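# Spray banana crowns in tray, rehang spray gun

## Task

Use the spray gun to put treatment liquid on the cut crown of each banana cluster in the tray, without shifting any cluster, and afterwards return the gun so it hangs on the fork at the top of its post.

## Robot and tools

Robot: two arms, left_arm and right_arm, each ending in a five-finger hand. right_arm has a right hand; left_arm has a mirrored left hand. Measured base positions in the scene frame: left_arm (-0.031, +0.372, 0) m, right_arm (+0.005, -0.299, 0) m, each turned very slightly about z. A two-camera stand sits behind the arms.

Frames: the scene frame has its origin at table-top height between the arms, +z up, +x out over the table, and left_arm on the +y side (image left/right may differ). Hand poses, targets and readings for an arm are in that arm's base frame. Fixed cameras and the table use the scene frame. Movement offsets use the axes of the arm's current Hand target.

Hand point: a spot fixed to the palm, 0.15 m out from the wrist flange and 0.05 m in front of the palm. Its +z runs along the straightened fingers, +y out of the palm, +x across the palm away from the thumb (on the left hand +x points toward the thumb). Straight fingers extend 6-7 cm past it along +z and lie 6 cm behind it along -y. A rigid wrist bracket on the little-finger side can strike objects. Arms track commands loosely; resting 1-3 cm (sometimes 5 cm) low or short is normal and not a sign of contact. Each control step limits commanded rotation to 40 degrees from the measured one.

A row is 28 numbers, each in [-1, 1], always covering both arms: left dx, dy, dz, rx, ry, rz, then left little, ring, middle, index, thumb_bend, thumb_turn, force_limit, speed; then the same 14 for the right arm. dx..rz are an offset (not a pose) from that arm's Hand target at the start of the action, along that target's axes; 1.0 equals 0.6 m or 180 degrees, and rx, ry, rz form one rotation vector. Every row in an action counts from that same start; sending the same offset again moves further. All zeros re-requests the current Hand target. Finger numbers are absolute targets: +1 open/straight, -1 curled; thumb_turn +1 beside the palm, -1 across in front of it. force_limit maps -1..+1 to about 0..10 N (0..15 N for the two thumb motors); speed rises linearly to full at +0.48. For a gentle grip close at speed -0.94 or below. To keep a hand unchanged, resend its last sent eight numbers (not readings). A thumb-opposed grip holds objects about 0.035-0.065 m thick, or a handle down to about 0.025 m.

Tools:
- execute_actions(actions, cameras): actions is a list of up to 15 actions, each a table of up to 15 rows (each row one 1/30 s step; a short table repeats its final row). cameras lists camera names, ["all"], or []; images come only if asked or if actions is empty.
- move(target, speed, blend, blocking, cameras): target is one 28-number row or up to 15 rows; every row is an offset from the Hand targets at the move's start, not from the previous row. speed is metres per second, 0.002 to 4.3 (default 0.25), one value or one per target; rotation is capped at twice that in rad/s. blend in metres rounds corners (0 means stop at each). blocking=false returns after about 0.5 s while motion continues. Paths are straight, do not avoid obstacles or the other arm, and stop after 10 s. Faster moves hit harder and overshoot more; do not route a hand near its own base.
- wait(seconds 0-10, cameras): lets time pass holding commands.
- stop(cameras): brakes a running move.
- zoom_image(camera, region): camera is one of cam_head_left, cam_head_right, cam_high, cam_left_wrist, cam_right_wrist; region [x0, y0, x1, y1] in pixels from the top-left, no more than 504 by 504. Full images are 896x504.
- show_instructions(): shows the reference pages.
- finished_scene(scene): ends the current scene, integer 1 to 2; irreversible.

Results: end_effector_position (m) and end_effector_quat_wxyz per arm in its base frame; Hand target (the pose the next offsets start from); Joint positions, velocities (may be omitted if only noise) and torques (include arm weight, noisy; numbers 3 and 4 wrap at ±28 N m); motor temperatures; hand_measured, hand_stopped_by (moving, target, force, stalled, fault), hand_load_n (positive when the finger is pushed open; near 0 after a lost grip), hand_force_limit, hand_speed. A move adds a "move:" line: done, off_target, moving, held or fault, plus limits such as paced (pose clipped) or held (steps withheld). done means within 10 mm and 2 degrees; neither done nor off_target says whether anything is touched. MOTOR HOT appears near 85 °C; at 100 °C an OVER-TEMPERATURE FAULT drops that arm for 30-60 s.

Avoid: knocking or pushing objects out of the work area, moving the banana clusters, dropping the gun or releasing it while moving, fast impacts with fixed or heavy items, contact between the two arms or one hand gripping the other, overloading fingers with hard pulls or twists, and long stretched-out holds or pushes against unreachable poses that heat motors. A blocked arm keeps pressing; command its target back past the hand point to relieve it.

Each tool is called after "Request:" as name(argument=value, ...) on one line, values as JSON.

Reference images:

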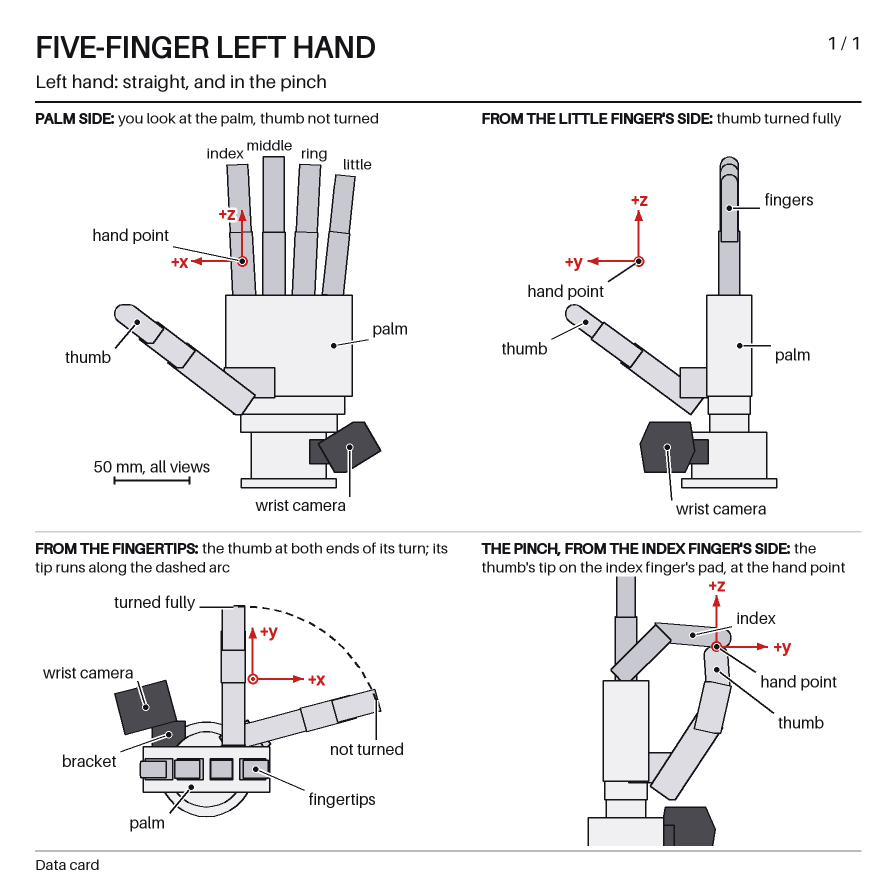

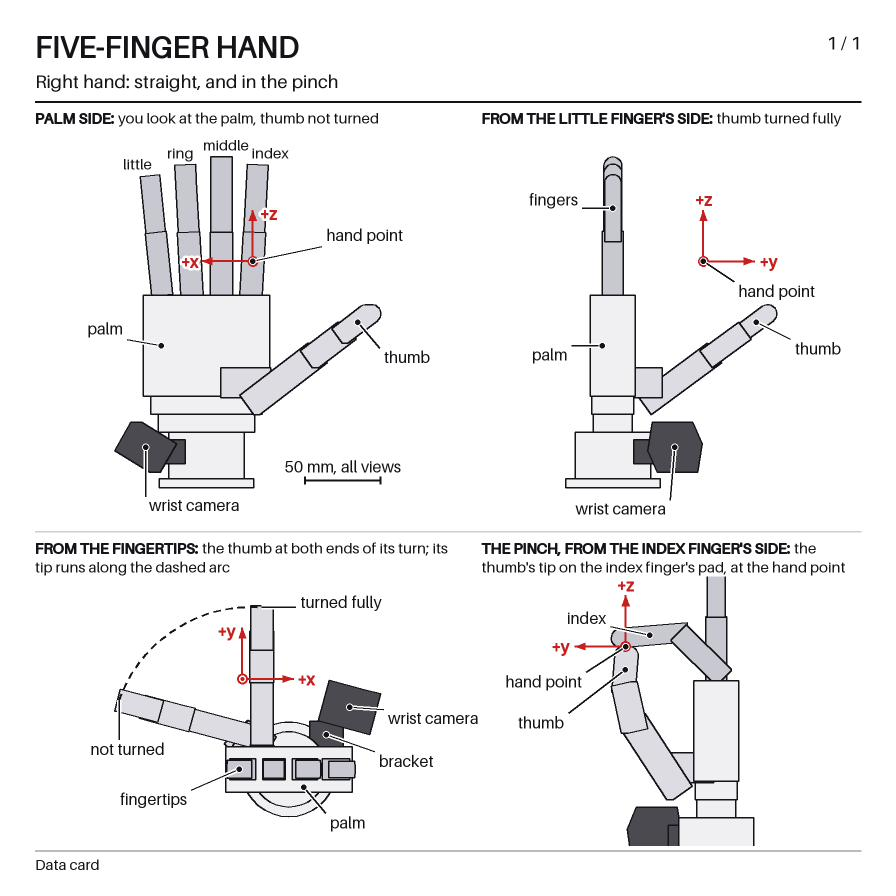

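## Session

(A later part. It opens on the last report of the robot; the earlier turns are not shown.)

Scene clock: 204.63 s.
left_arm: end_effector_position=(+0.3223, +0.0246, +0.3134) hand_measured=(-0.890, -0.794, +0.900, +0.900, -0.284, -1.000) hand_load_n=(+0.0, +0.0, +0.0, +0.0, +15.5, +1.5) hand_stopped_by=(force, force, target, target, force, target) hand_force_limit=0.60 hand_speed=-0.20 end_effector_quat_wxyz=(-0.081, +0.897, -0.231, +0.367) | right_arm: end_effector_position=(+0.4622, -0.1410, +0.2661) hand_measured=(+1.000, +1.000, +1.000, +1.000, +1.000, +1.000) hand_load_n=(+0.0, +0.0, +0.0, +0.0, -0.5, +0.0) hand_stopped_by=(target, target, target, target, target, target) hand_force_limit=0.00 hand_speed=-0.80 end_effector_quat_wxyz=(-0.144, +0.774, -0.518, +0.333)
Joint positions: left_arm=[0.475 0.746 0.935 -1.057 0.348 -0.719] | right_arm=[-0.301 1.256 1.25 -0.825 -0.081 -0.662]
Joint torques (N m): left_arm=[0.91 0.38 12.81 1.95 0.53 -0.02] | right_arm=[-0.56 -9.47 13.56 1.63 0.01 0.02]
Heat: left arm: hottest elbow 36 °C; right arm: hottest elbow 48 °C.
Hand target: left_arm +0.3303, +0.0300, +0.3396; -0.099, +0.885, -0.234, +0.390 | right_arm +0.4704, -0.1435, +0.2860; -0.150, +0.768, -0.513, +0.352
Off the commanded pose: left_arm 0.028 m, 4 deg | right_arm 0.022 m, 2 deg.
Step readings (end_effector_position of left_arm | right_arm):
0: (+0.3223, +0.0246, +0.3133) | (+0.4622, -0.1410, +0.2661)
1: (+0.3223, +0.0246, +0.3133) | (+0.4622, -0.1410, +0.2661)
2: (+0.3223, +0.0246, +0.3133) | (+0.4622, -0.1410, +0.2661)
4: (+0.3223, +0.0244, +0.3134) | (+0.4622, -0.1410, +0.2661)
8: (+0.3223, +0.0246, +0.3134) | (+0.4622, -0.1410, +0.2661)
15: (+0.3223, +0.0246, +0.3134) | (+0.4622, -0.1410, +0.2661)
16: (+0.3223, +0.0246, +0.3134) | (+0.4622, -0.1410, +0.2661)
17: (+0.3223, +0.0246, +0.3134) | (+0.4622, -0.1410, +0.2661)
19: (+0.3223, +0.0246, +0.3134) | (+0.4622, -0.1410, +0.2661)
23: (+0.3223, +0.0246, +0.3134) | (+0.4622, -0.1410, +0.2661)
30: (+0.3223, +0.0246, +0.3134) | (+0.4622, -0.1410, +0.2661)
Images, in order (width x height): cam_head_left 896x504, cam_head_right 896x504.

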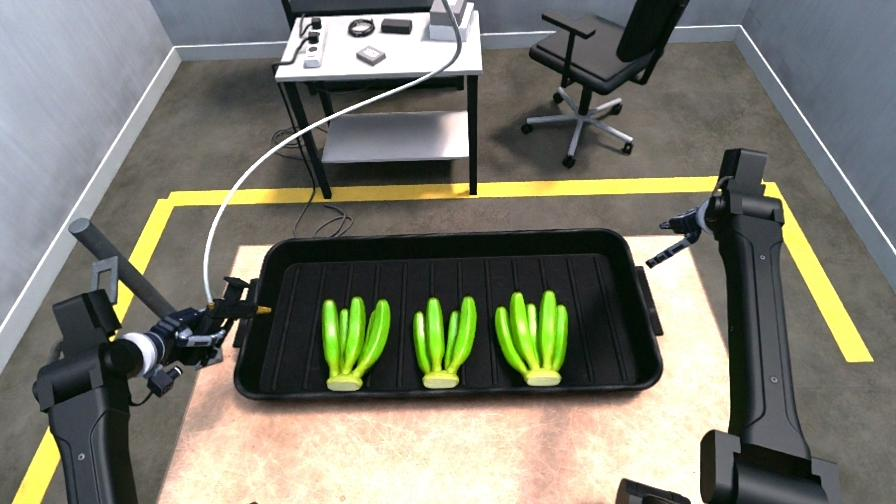

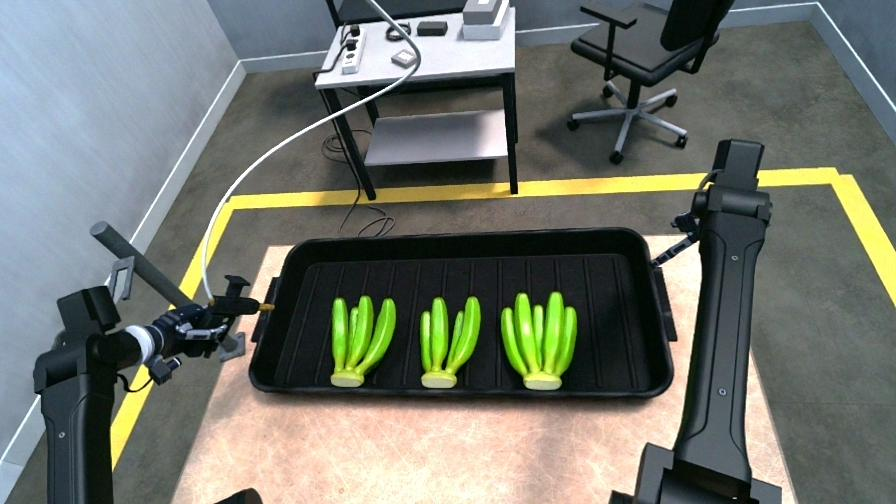

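Request:
execute_actions(actions=[], cameras=["cam_head_right","cam_head_left","cam_high"])

Request:
zoom_image(camera="cam_high", region=[650, 110, 720, 180])

Request:
zoom_image(camera="cam_head_right", region=[180, 300, 250, 370])

Request:
zoom_image(camera="cam_head_left", region=[180, 310, 250, 380])

Scene clock: 205.10 s.
left_arm: end_effector_position=(+0.3223, +0.0246, +0.3134) hand_measured=(-0.890, -0.794, +0.900, +0.900, -0.284, -1.000) hand_load_n=(+0.0, -0.5, +0.0, +0.0, +15.5, +1.0) hand_stopped_by=(force, force, target, target, force, target) hand_force_limit=0.60 hand_speed=-0.20 end_effector_quat_wxyz=(-0.081, +0.897, -0.231, +0.367) | right_arm: end_effector_position=(+0.4622, -0.1410, +0.2661) hand_measured=(+1.000, +1.000, +1.000, +1.000, +1.000, +1.000) hand_load_n=(+0.0, +0.0, +0.0, +0.0, +0.0, +0.0) hand_stopped_by=(target, target, target, target, target, target) hand_force_limit=0.00 hand_speed=-0.80 end_effector_quat_wxyz=(-0.144, +0.774, -0.518, +0.333)
Joint positions: left_arm=[0.475 0.746 0.935 -1.057 0.348 -0.719] | right_arm=[-0.301 1.256 1.25 -0.825 -0.081 -0.662]
Joint velocities: within noise
Joint torques (N m): left_arm=[0.97 0.38 12.79 1.94 0.53 -0.02] | right_arm=[-0.56 -9.47 13.57 1.63 0.01 0.02]
Motor temperatures (°C): left_arm=[33 34 36 31 34 33] | right_arm=[34 33 48 31 34 31]
Heat: left arm: hottest elbow 36 °C; right arm: hottest elbow 48 °C.
Hand target: left_arm +0.3303, +0.0300, +0.3396; -0.099, +0.885, -0.234, +0.390 | right_arm +0.4704, -0.1435, +0.2860; -0.150, +0.768, -0.513, +0.352
Off the commanded pose: left_arm 0.028 m, 4 deg | right_arm 0.022 m, 2 deg.
Images, in order (width x height): cam_head_left 896x504, cam_head_right 896x504, cam_high 896x504.

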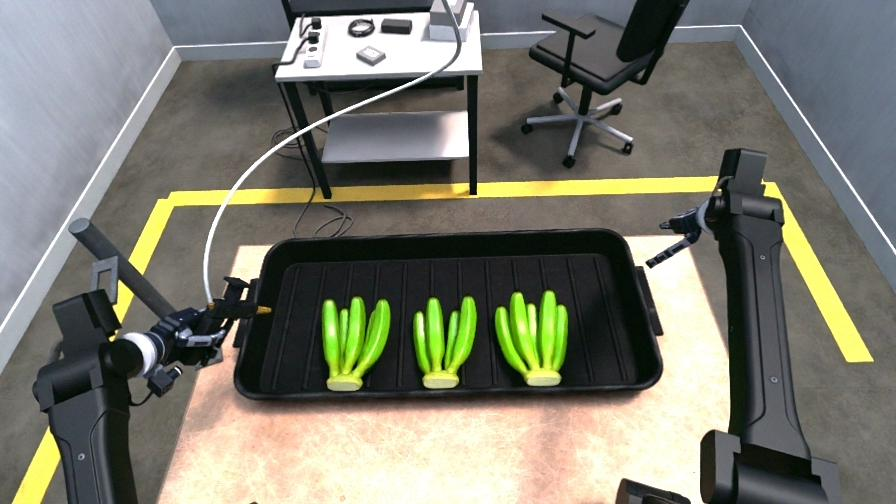

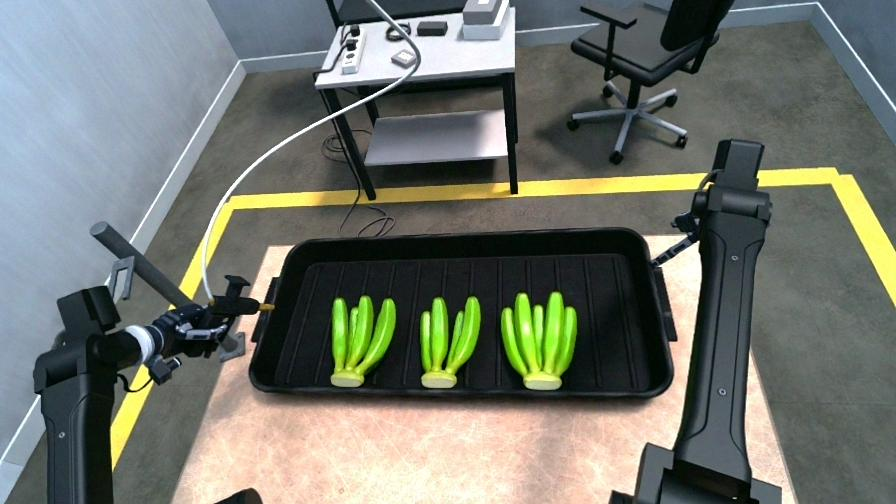

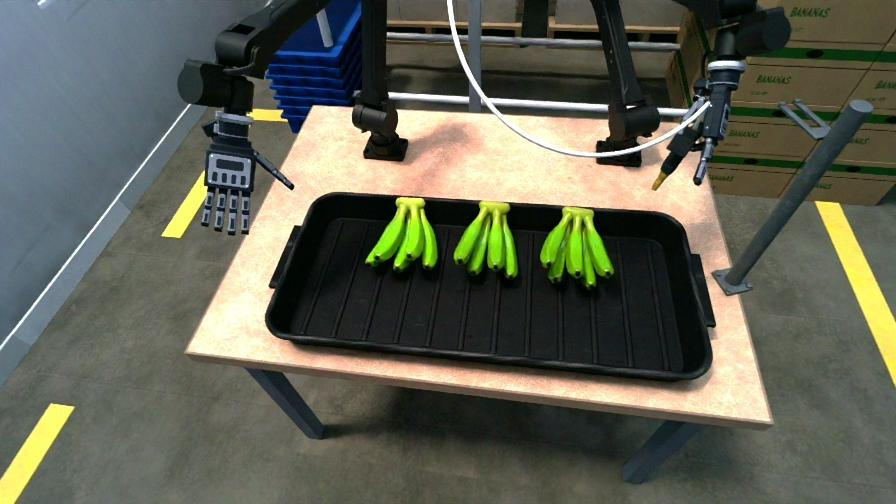

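Scaled by 7.200 from the camera's 896x504 image, which has a finer 1280x720 frame.

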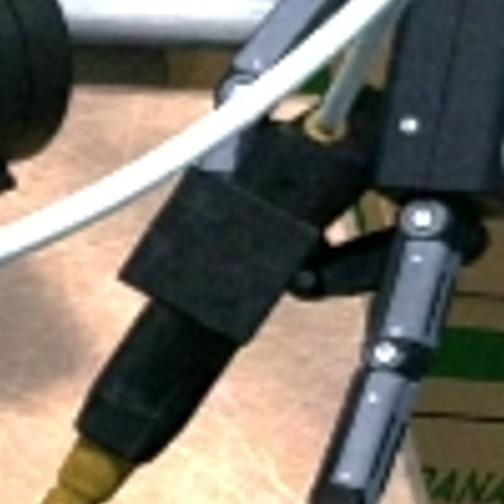

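Scaled by 7.200 from the camera's 896x504 image, which has a finer 1280x720 frame.

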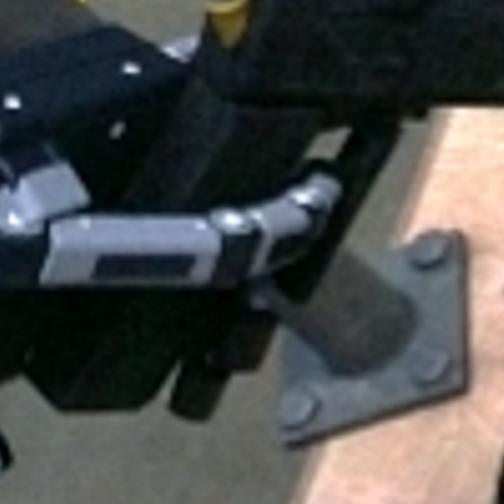

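Scaled by 7.200 from the camera's 896x504 image, which has a finer 1280x720 frame.

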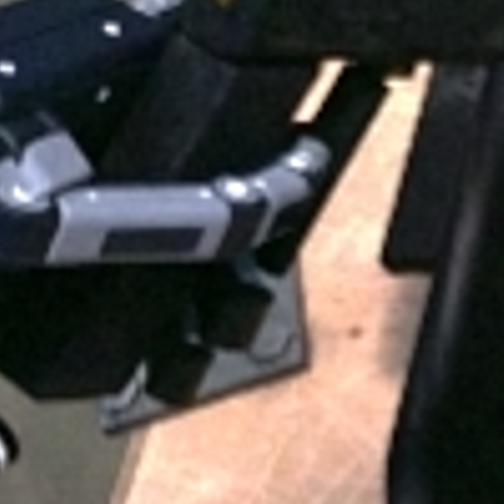

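Request:
zoom_image(camera="cam_head_left", region=[310, 340, 590, 410])

Request:
zoom_image(camera="cam_head_right", region=[310, 340, 590, 410])

Request:
zoom_image(camera="cam_high", region=[370, 180, 630, 250])

Scaled by 1.800 from the camera's 896x504 image, which has a finer 1280x720 frame.

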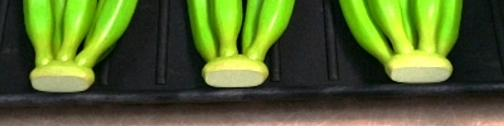

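Scaled by 1.800 from the camera's 896x504 image, which has a finer 1280x720 frame.

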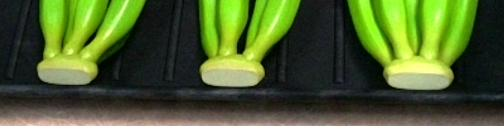

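Scaled by 1.938 from the camera's 896x504 image, which has a finer 1280x720 frame.

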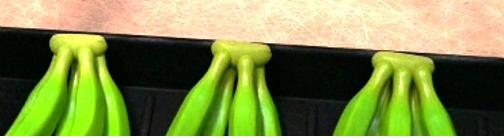

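Request:
execute_actions(actions=[], cameras=["cam_right_wrist"])

Scene clock: 206.80 s.
left_arm: end_effector_position=(+0.3223, +0.0246, +0.3134) hand_measured=(-0.890, -0.794, +0.900, +0.900, -0.284, -1.000) hand_load_n=(+0.0, +0.0, +0.0, +0.0, +15.5, +1.0) hand_stopped_by=(force, force, target, target, force, target) hand_force_limit=0.60 hand_speed=-0.20 end_effector_quat_wxyz=(-0.081, +0.897, -0.231, +0.367) | right_arm: end_effector_position=(+0.4622, -0.1410, +0.2661) hand_measured=(+1.000, +1.000, +1.000, +1.000, +1.000, +1.000) hand_load_n=(+0.0, +0.0, +0.0, +0.0, +0.0, +0.0) hand_stopped_by=(target, target, target, target, target, target) hand_force_limit=0.00 hand_speed=-0.80 end_effector_quat_wxyz=(-0.144, +0.774, -0.518, +0.333)
Joint positions: left_arm=[0.475 0.746 0.935 -1.057 0.348 -0.719] | right_arm=[-0.301 1.256 1.25 -0.825 -0.081 -0.662]
Joint velocities: within noise
Joint torques (N m): left_arm=[0.91 0.38 12.78 1.96 0.53 -0.02] | right_arm=[-0.5 -9.47 13.57 1.65 0.01 0.02]
Motor temperatures (°C): left_arm=[33 34 37 31 34 33] | right_arm=[34 33 49 31 34 31]
Heat: left arm: hottest elbow 37 °C; right arm: hottest elbow 49 °C.
Hand target: left_arm +0.3303, +0.0300, +0.3396; -0.099, +0.885, -0.234, +0.390 | right_arm +0.4704, -0.1435, +0.2860; -0.150, +0.768, -0.513, +0.352
Off the commanded pose: left_arm 0.028 m, 4 deg | right_arm 0.022 m, 2 deg.
Images, in order (width x height): cam_right_wrist 896x504.

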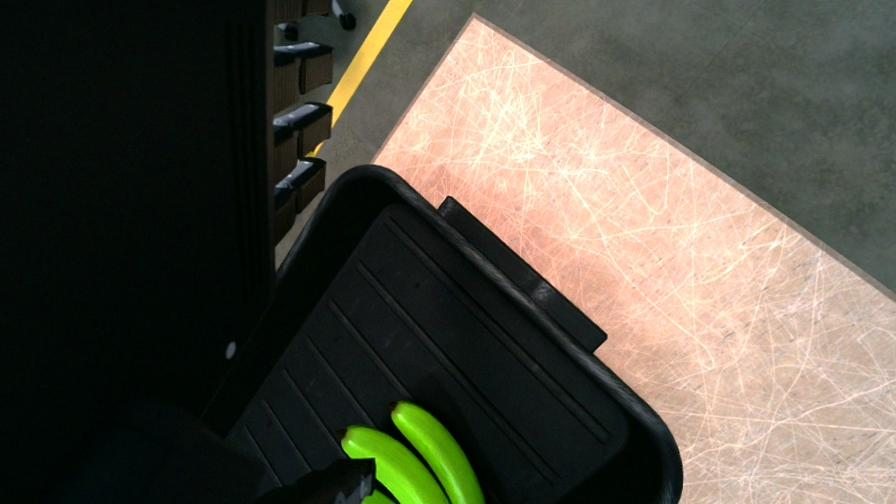

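Request:
move(target=[0,0,0,0,0,0,-0.98,-0.98,0.9,0.9,-0.29,-1,0.6,-0.2,-0.8333,-0.1252,-0.2425,0.316,-0.4485,-0.0858,1,1,1,1,1,1,0,-0.8], speed=0.3, cameras=["cam_head_left","cam_high","cam_right_wrist"])

Scene clock: 214.17 s.
left_arm: end_effector_position=(+0.3223, +0.0246, +0.3134) hand_measured=(-0.890, -0.794, +0.900, +0.900, -0.284, -1.000) hand_load_n=(+0.0, +0.0, +0.0, +0.0, +16.0, +1.0) hand_stopped_by=(force, force, target, target, force, target) hand_force_limit=0.60 hand_speed=-0.20 end_effector_quat_wxyz=(-0.081, +0.897, -0.231, +0.367) | right_arm: end_effector_position=(+0.3102, +0.3511, +0.2422) hand_measured=(+1.000, +1.000, +1.000, +1.000, +1.000, +1.000) hand_load_n=(+0.0, +0.0, +0.0, +0.0, +0.5, -0.5) hand_stopped_by=(target, target, target, target, target, target) hand_force_limit=0.00 hand_speed=-0.80 end_effector_quat_wxyz=(+0.705, -0.709, -0.005, +0.004)
Joint positions: left_arm=[0.475 0.746 0.935 -1.057 0.348 -0.719] | right_arm=[0.431 1.294 0.716 0.565 -1.152 -0.014]
Joint torques (N m): left_arm=[0.97 0.32 12.79 1.94 0.53 -0.02] | right_arm=[0.26 -7.06 8.7 2.36 0.07 0.11]
Heat: left arm: hottest elbow 37 °C; right arm: hottest elbow 48 °C.
Hand target: left_arm +0.3303, +0.0300, +0.3396; -0.099, +0.885, -0.234, +0.390 | right_arm +0.3076, +0.3547, +0.2391; +0.707, -0.708, -0.007, +0.007
Off the commanded pose: left_arm 0.028 m, 4 deg | right_arm 0.005 m, 1 deg.
move: off_target (left_arm)
Images, in order (width x height): cam_head_left 896x504, cam_high 896x504, cam_right_wrist 896x504.

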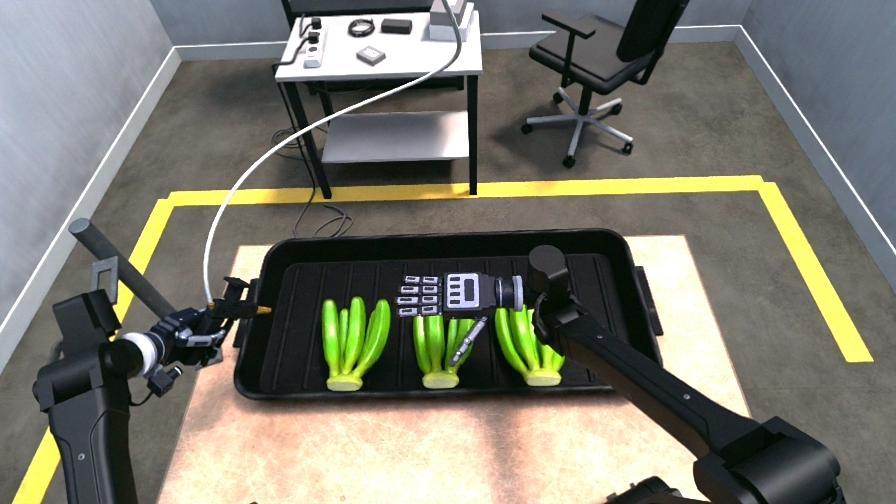

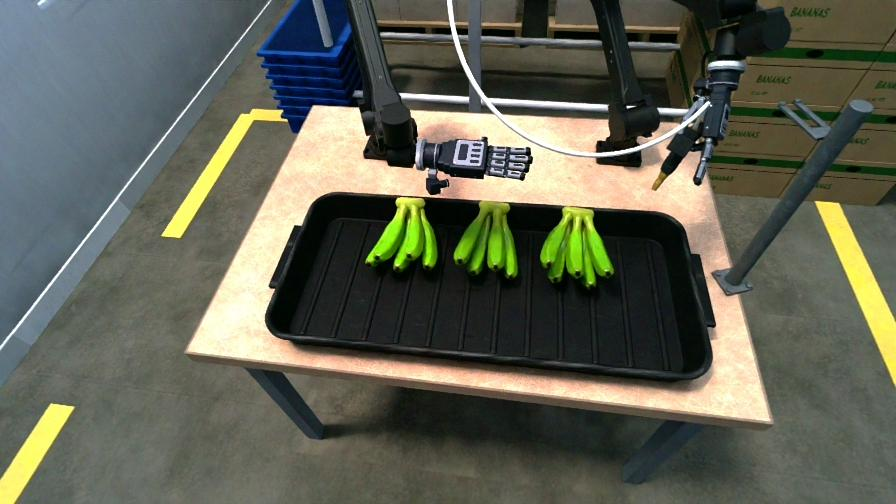

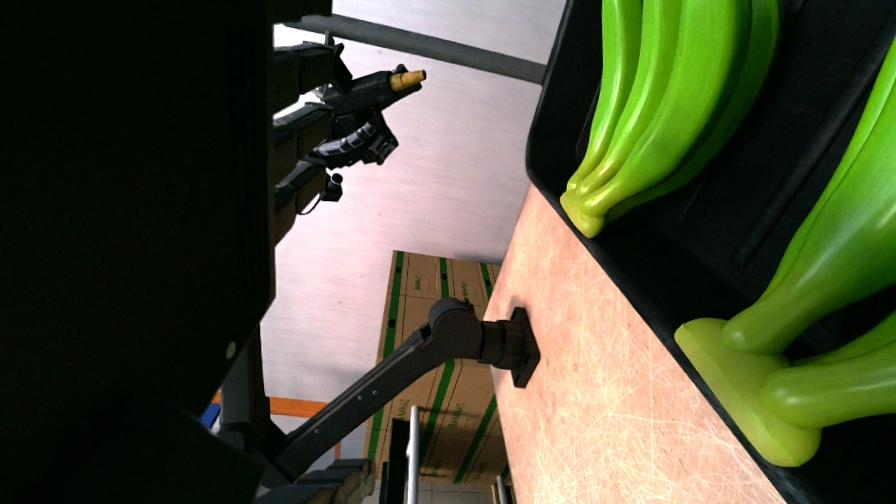

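Request:
zoom_image(camera="cam_right_wrist", region=[260, 30, 440, 210])

Request:
zoom_image(camera="cam_right_wrist", region=[320, 90, 420, 190])

Scaled by 2.800 from the camera's 896x504 image, which has a finer 1280x720 frame.

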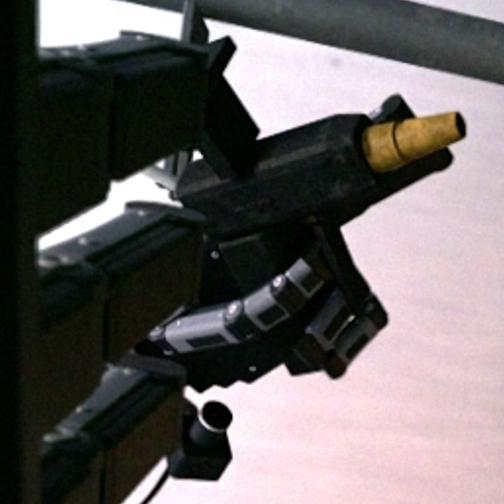

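Scaled by 5.040 from the camera's 896x504 image, which has a finer 1280x720 frame.

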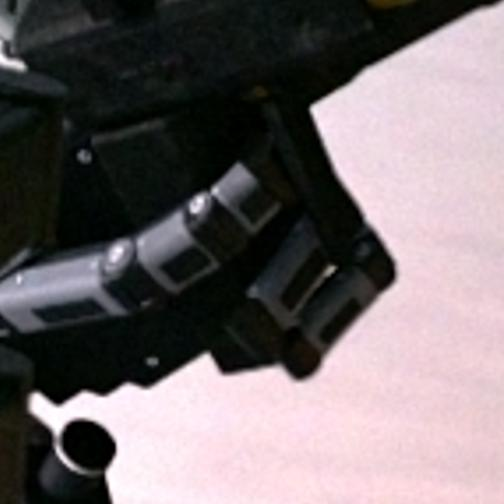

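Request:
execute_actions(actions=[[[0,0,0,0,0,0,-0.98,-0.98,-0.3,0.9,-0.29,-1,0.6,-0.4,0,0,0,0,0,0,1,1,1,1,1,1,0,-0.8]],[[0,0,0,0,0,0,-0.98,-0.98,-0.3,0.9,-0.29,-1,0.6,-0.4,0,0,0,0,0,0,1,1,1,1,1,1,0,-0.8]]], cameras=["cam_right_wrist"])

Request:
zoom_image(camera="cam_right_wrist", region=[260, 30, 440, 210])

Request:
zoom_image(camera="cam_right_wrist", region=[320, 90, 420, 190])

Scene clock: 216.07 s.
left_arm: end_effector_position=(+0.3223, +0.0246, +0.3134) hand_measured=(-0.890, -0.794, -0.030, +0.900, -0.284, -1.000) hand_load_n=(+0.0, -1.5, +10.5, +0.0, +16.5, +1.5) hand_stopped_by=(force, force, force, target, force, target) hand_force_limit=0.60 hand_speed=-0.40 end_effector_quat_wxyz=(-0.081, +0.897, -0.231, +0.367) | right_arm: end_effector_position=(+0.3102, +0.3511, +0.2422) hand_measured=(+1.000, +1.000, +1.000, +1.000, +1.000, +1.000) hand_load_n=(+0.0, +0.0, +0.0, +0.0, +0.0, +0.0) hand_stopped_by=(target, target, target, target, target, target) hand_force_limit=0.00 hand_speed=-0.80 end_effector_quat_wxyz=(+0.705, -0.709, -0.005, +0.004)
Joint positions: left_arm=[0.475 0.746 0.935 -1.057 0.348 -0.719] | right_arm=[0.431 1.294 0.716 0.565 -1.152 -0.013]
Joint torques (N m): left_arm=[0.97 0.32 12.77 1.94 0.53 -0.03] | right_arm=[0.26 -7.06 8.7 2.4 0.07 0.11]
Heat: left arm: hottest elbow 37 °C; right arm: hottest elbow 48 °C.
Hand target: left_arm +0.3303, +0.0300, +0.3396; -0.099, +0.885, -0.234, +0.390 | right_arm +0.3077, +0.3547, +0.2391; +0.706, -0.708, -0.007, +0.007
Off the commanded pose: left_arm 0.028 m, 4 deg | right_arm 0.005 m, 1 deg.
Step readings (end_effector_position of left_arm | right_arm):
0: (+0.3223, +0.0246, +0.3134) | (+0.3102, +0.3511, +0.2422)
1: (+0.3223, +0.0246, +0.3134) | (+0.3102, +0.3511, +0.2422)
2: (+0.3223, +0.0246, +0.3134) | (+0.3102, +0.3511, +0.2422)
4: (+0.3223, +0.0246, +0.3134) | (+0.3102, +0.3511, +0.2422)
8: (+0.3223, +0.0246, +0.3134) | (+0.3102, +0.3511, +0.2422)
15: (+0.3223, +0.0246, +0.3134) | (+0.3102, +0.3511, +0.2422)
16: (+0.3223, +0.0246, +0.3134) | (+0.3102, +0.3511, +0.2422)
17: (+0.3223, +0.0246, +0.3134) | (+0.3102, +0.3511, +0.2422)
19: (+0.3223, +0.0246, +0.3134) | (+0.3102, +0.3511, +0.2422)
23: (+0.3223, +0.0246, +0.3134) | (+0.3102, +0.3511, +0.2422)
30: (+0.3223, +0.0246, +0.3134) | (+0.3102, +0.3511, +0.2422)
Images, in order (width x height): cam_right_wrist 896x504.

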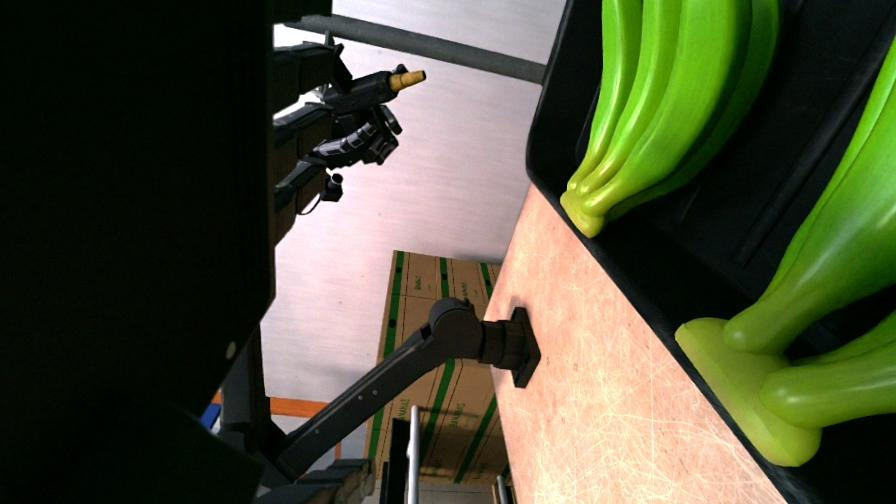

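Scaled by 2.800 from the camera's 896x504 image, which has a finer 1280x720 frame.

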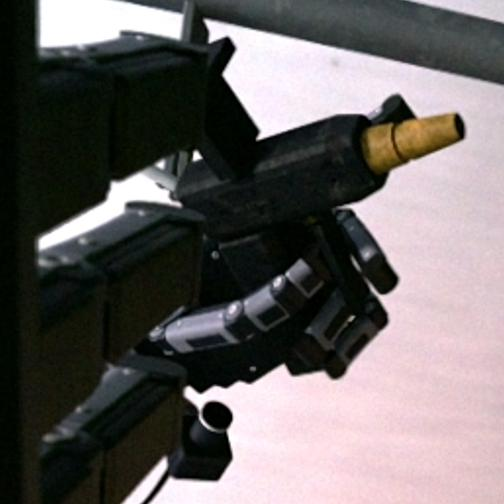

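Scaled by 5.040 from the camera's 896x504 image, which has a finer 1280x720 frame.

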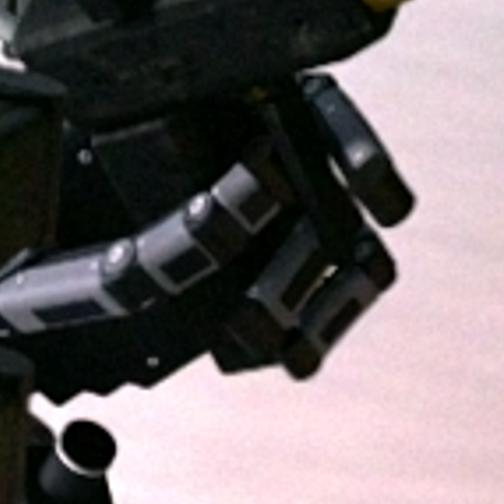

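Request:
move(target=[[-0.1088,-0.0715,-0.128,-0.0228,0.107,-0.032,-0.98,-0.98,0.9,0.9,-0.29,-1,0.6,-0.4,0,0,0,0,0,0,1,1,1,1,1,1,0,-0.8],[-0.1727,-0.177,-0.1253,-0.0656,0.2051,-0.0750,-0.98,-0.98,0.9,0.9,-0.29,-1,0.6,-0.4,0,0,0,0,0,0,1,1,1,1,1,1,0,-0.8]], speed=0.15, blend=0.03, cameras=["cam_head_left","cam_head_right","cam_high","cam_right_wrist"])

Request:
zoom_image(camera="cam_head_left", region=[40, 240, 190, 390])

Request:
zoom_image(camera="cam_high", region=[720, 60, 850, 190])

Request:
zoom_image(camera="cam_head_right", region=[60, 240, 210, 390])

Scene clock: 221.30 s.
left_arm: end_effector_position=(+0.2495, +0.1632, +0.3473) hand_measured=(-0.890, -0.794, +0.900, +0.900, -0.284, -1.000) hand_load_n=(+0.0, +0.5, +0.0, +0.0, +16.0, +1.0) hand_stopped_by=(force, force, target, target, force, target) hand_force_limit=0.60 hand_speed=-0.40 end_effector_quat_wxyz=(+0.094, +0.760, -0.161, +0.623) | right_arm: end_effector_position=(+0.3102, +0.3511, +0.2422) hand_measured=(+1.000, +1.000, +1.000, +1.000, +1.000, +1.000) hand_load_n=(+0.0, +0.0, +0.0, +0.0, +0.0, +0.0) hand_stopped_by=(target, target, target, target, target, target) hand_force_limit=0.00 hand_speed=-0.80 end_effector_quat_wxyz=(+0.705, -0.709, -0.005, +0.004)
Joint positions: left_arm=[1.277 1.208 1.004 -1.668 1.353 0.368] | right_arm=[0.431 1.294 0.716 0.565 -1.152 -0.013]
Joint torques (N m): left_arm=[0.85 -3.14 11.32 -0.73 1.17 -0.06] | right_arm=[0.26 -7.06 8.69 2.4 0.07 0.11]
Heat: left arm: hottest elbow 37 °C; right arm: hottest elbow 47 °C.
Hand target: left_arm +0.2500, +0.1740, +0.3618; +0.115, +0.743, -0.188, +0.632 | right_arm +0.3077, +0.3547, +0.2391; +0.706, -0.708, -0.007, +0.007
Off the commanded pose: left_arm 0.018 m, 4 deg | right_arm 0.005 m, 1 deg.
joint sent to its limit (left arm) — joint 4 (wrist pitch), lower limit. The joint targets are off in orientation, not in position.
move: off_target (left_arm)
Images, in order (width x height): cam_head_left 896x504, cam_head_right 896x504, cam_high 896x504, cam_right_wrist 896x504.

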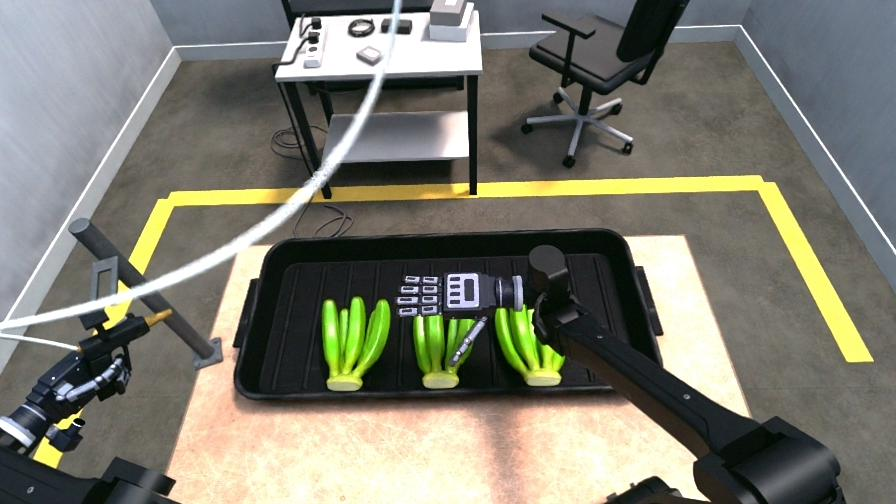

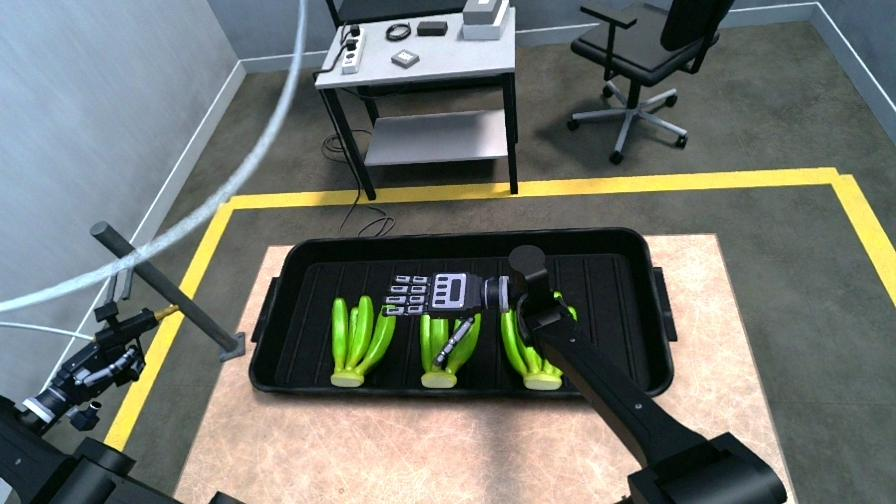

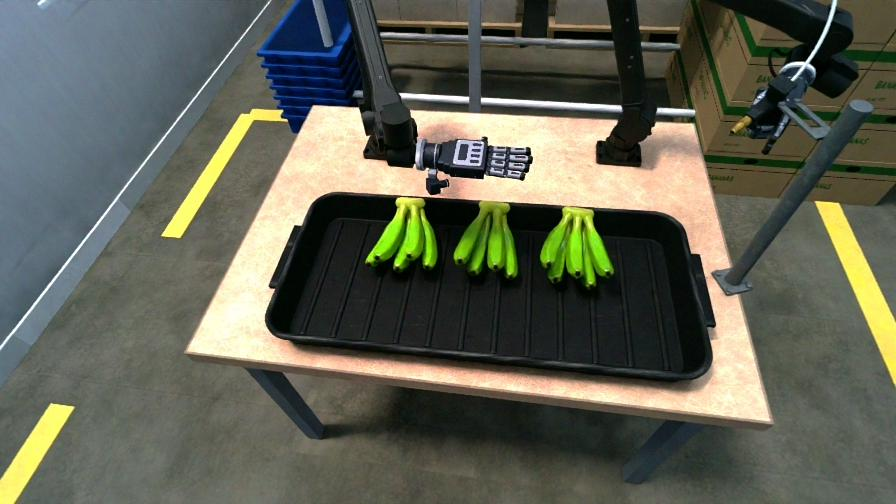

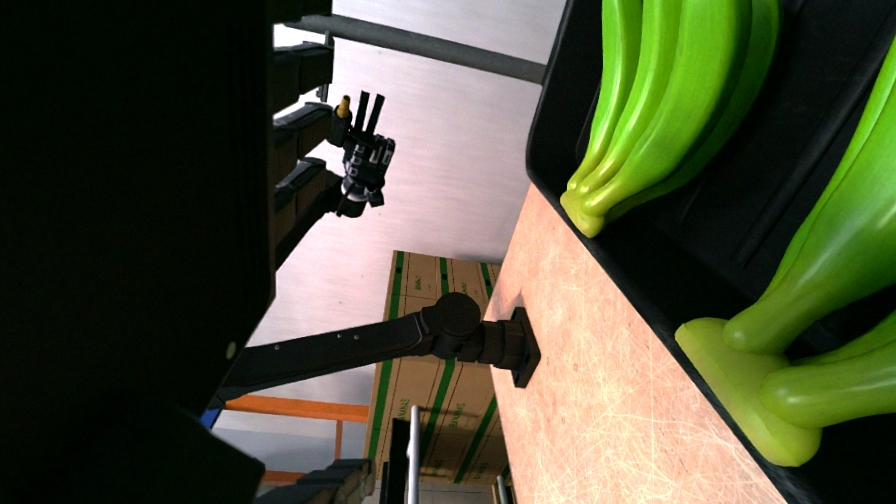

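Scaled by 3.360 from the camera's 896x504 image, which has a finer 1280x720 frame.

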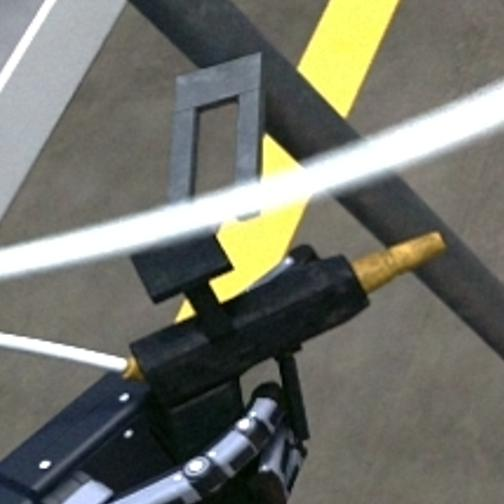

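Scaled by 3.877 from the camera's 896x504 image, which has a finer 1280x720 frame.

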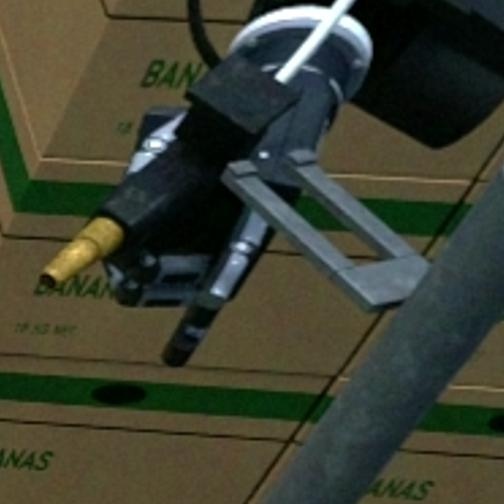

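Scaled by 3.360 from the camera's 896x504 image, which has a finer 1280x720 frame.

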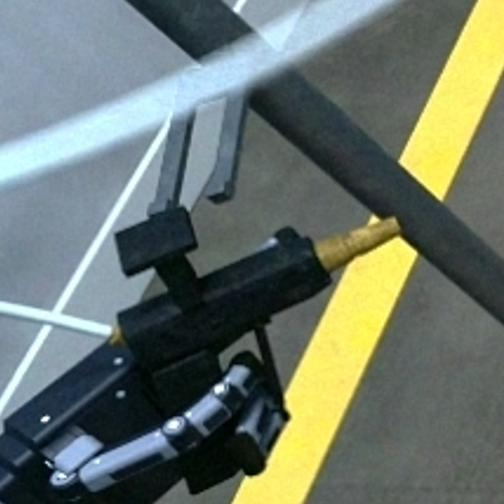

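Request:
move(target=[0.0052,-0.0285,0.0397,0,0,0,-0.98,-0.98,0.9,0.9,-0.29,-1,0.6,-0.4,0,0,0,0,0,0,1,1,1,1,1,1,0,-0.8], speed=0.06, cameras=["cam_head_left","cam_head_right","cam_high"])

Request:
zoom_image(camera="cam_head_left", region=[50, 240, 170, 360])

Request:
zoom_image(camera="cam_high", region=[740, 70, 840, 170])

Request:
zoom_image(camera="cam_head_right", region=[70, 240, 190, 360])

Scene clock: 223.27 s.
left_arm: end_effector_position=(+0.2706, +0.1689, +0.3500) hand_measured=(-0.890, -0.794, +0.900, +0.900, -0.284, -1.000) hand_load_n=(+0.0, +0.5, +0.0, +0.0, +15.5, +0.5) hand_stopped_by=(force, force, target, target, force, target) hand_force_limit=0.60 hand_speed=-0.40 end_effector_quat_wxyz=(+0.120, +0.747, -0.181, +0.628) | right_arm: end_effector_position=(+0.3102, +0.3511, +0.2422) hand_measured=(+1.000, +1.000, +1.000, +1.000, +1.000, +1.000) hand_load_n=(+0.0, +0.0, +0.0, +0.0, -0.5, +0.0) hand_stopped_by=(target, target, target, target, target, target) hand_force_limit=0.00 hand_speed=-0.80 end_effector_quat_wxyz=(+0.705, -0.709, -0.005, +0.004)
Joint positions: left_arm=[1.205 1.282 1.058 -1.668 1.377 0.376] | right_arm=[0.431 1.294 0.716 0.565 -1.152 -0.013]
Joint torques (N m): left_arm=[-0.56 -3.84 11.4 0.02 1.24 -0.27] | right_arm=[0.26 -7.06 8.7 2.4 0.07 0.11]
Heat: left arm: hottest elbow 37 °C; right arm: hottest elbow 47 °C.
Hand target: left_arm +0.2790, +0.1793, +0.3618; +0.115, +0.743, -0.188, +0.632 | right_arm +0.3077, +0.3547, +0.2391; +0.706, -0.708, -0.007, +0.007
Off the commanded pose: left_arm 0.018 m, 1 deg | right_arm 0.005 m, 1 deg.
move: off_target (left_arm)
Images, in order (width x height): cam_head_left 896x504, cam_head_right 896x504, cam_high 896x504.

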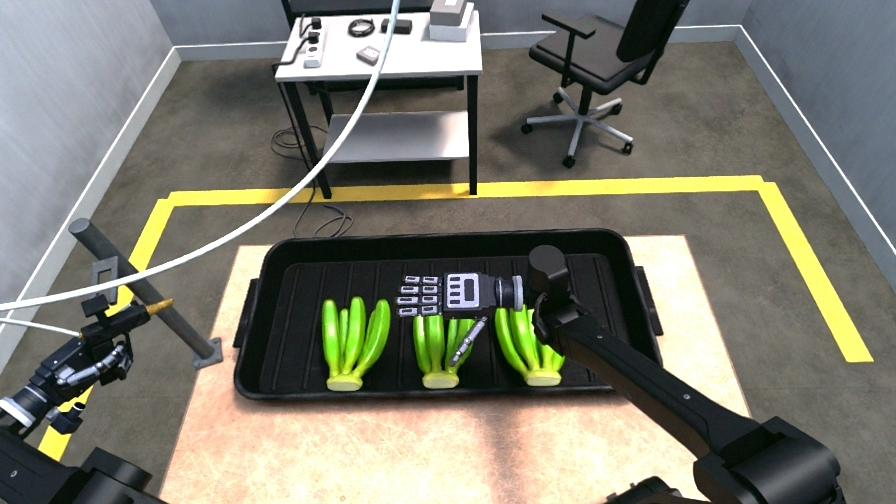

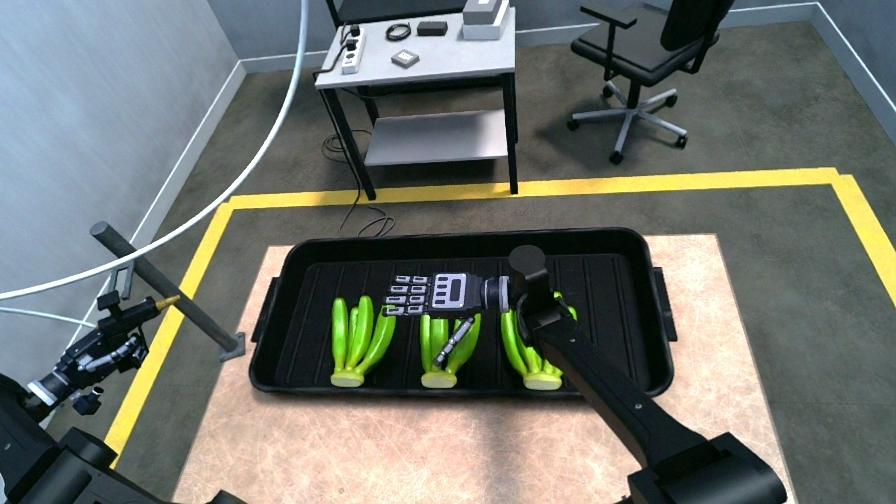

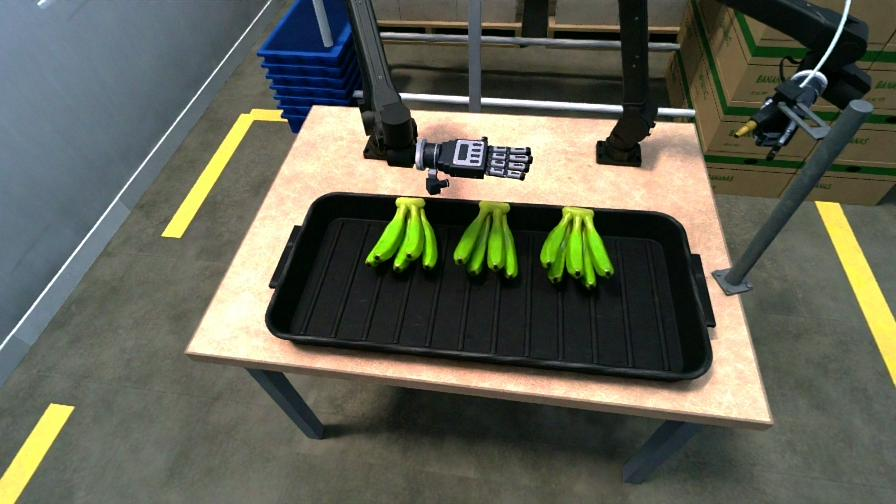

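Scaled by 4.200 from the camera's 896x504 image, which has a finer 1280x720 frame.

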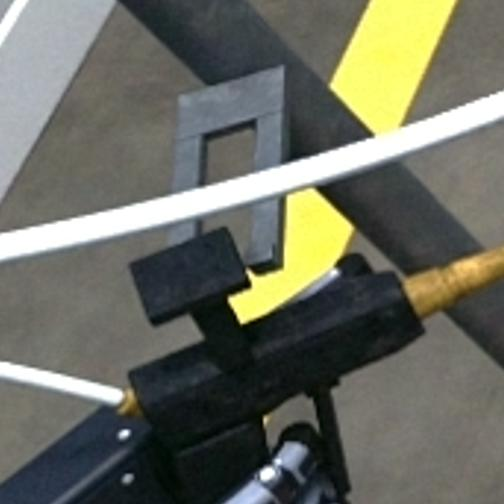

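Scaled by 5.040 from the camera's 896x504 image, which has a finer 1280x720 frame.

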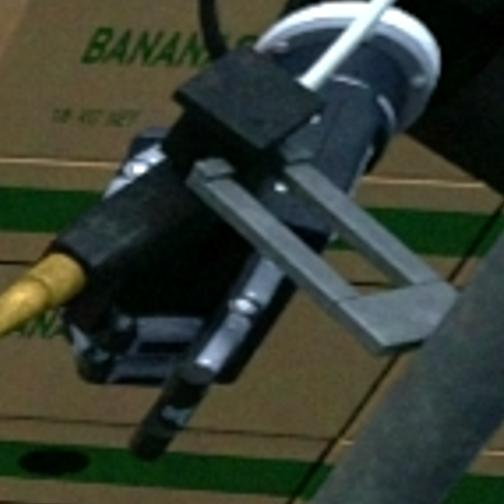

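Scaled by 4.200 from the camera's 896x504 image, which has a finer 1280x720 frame.

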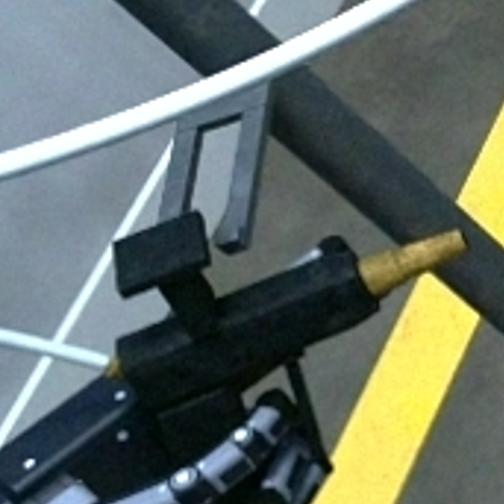

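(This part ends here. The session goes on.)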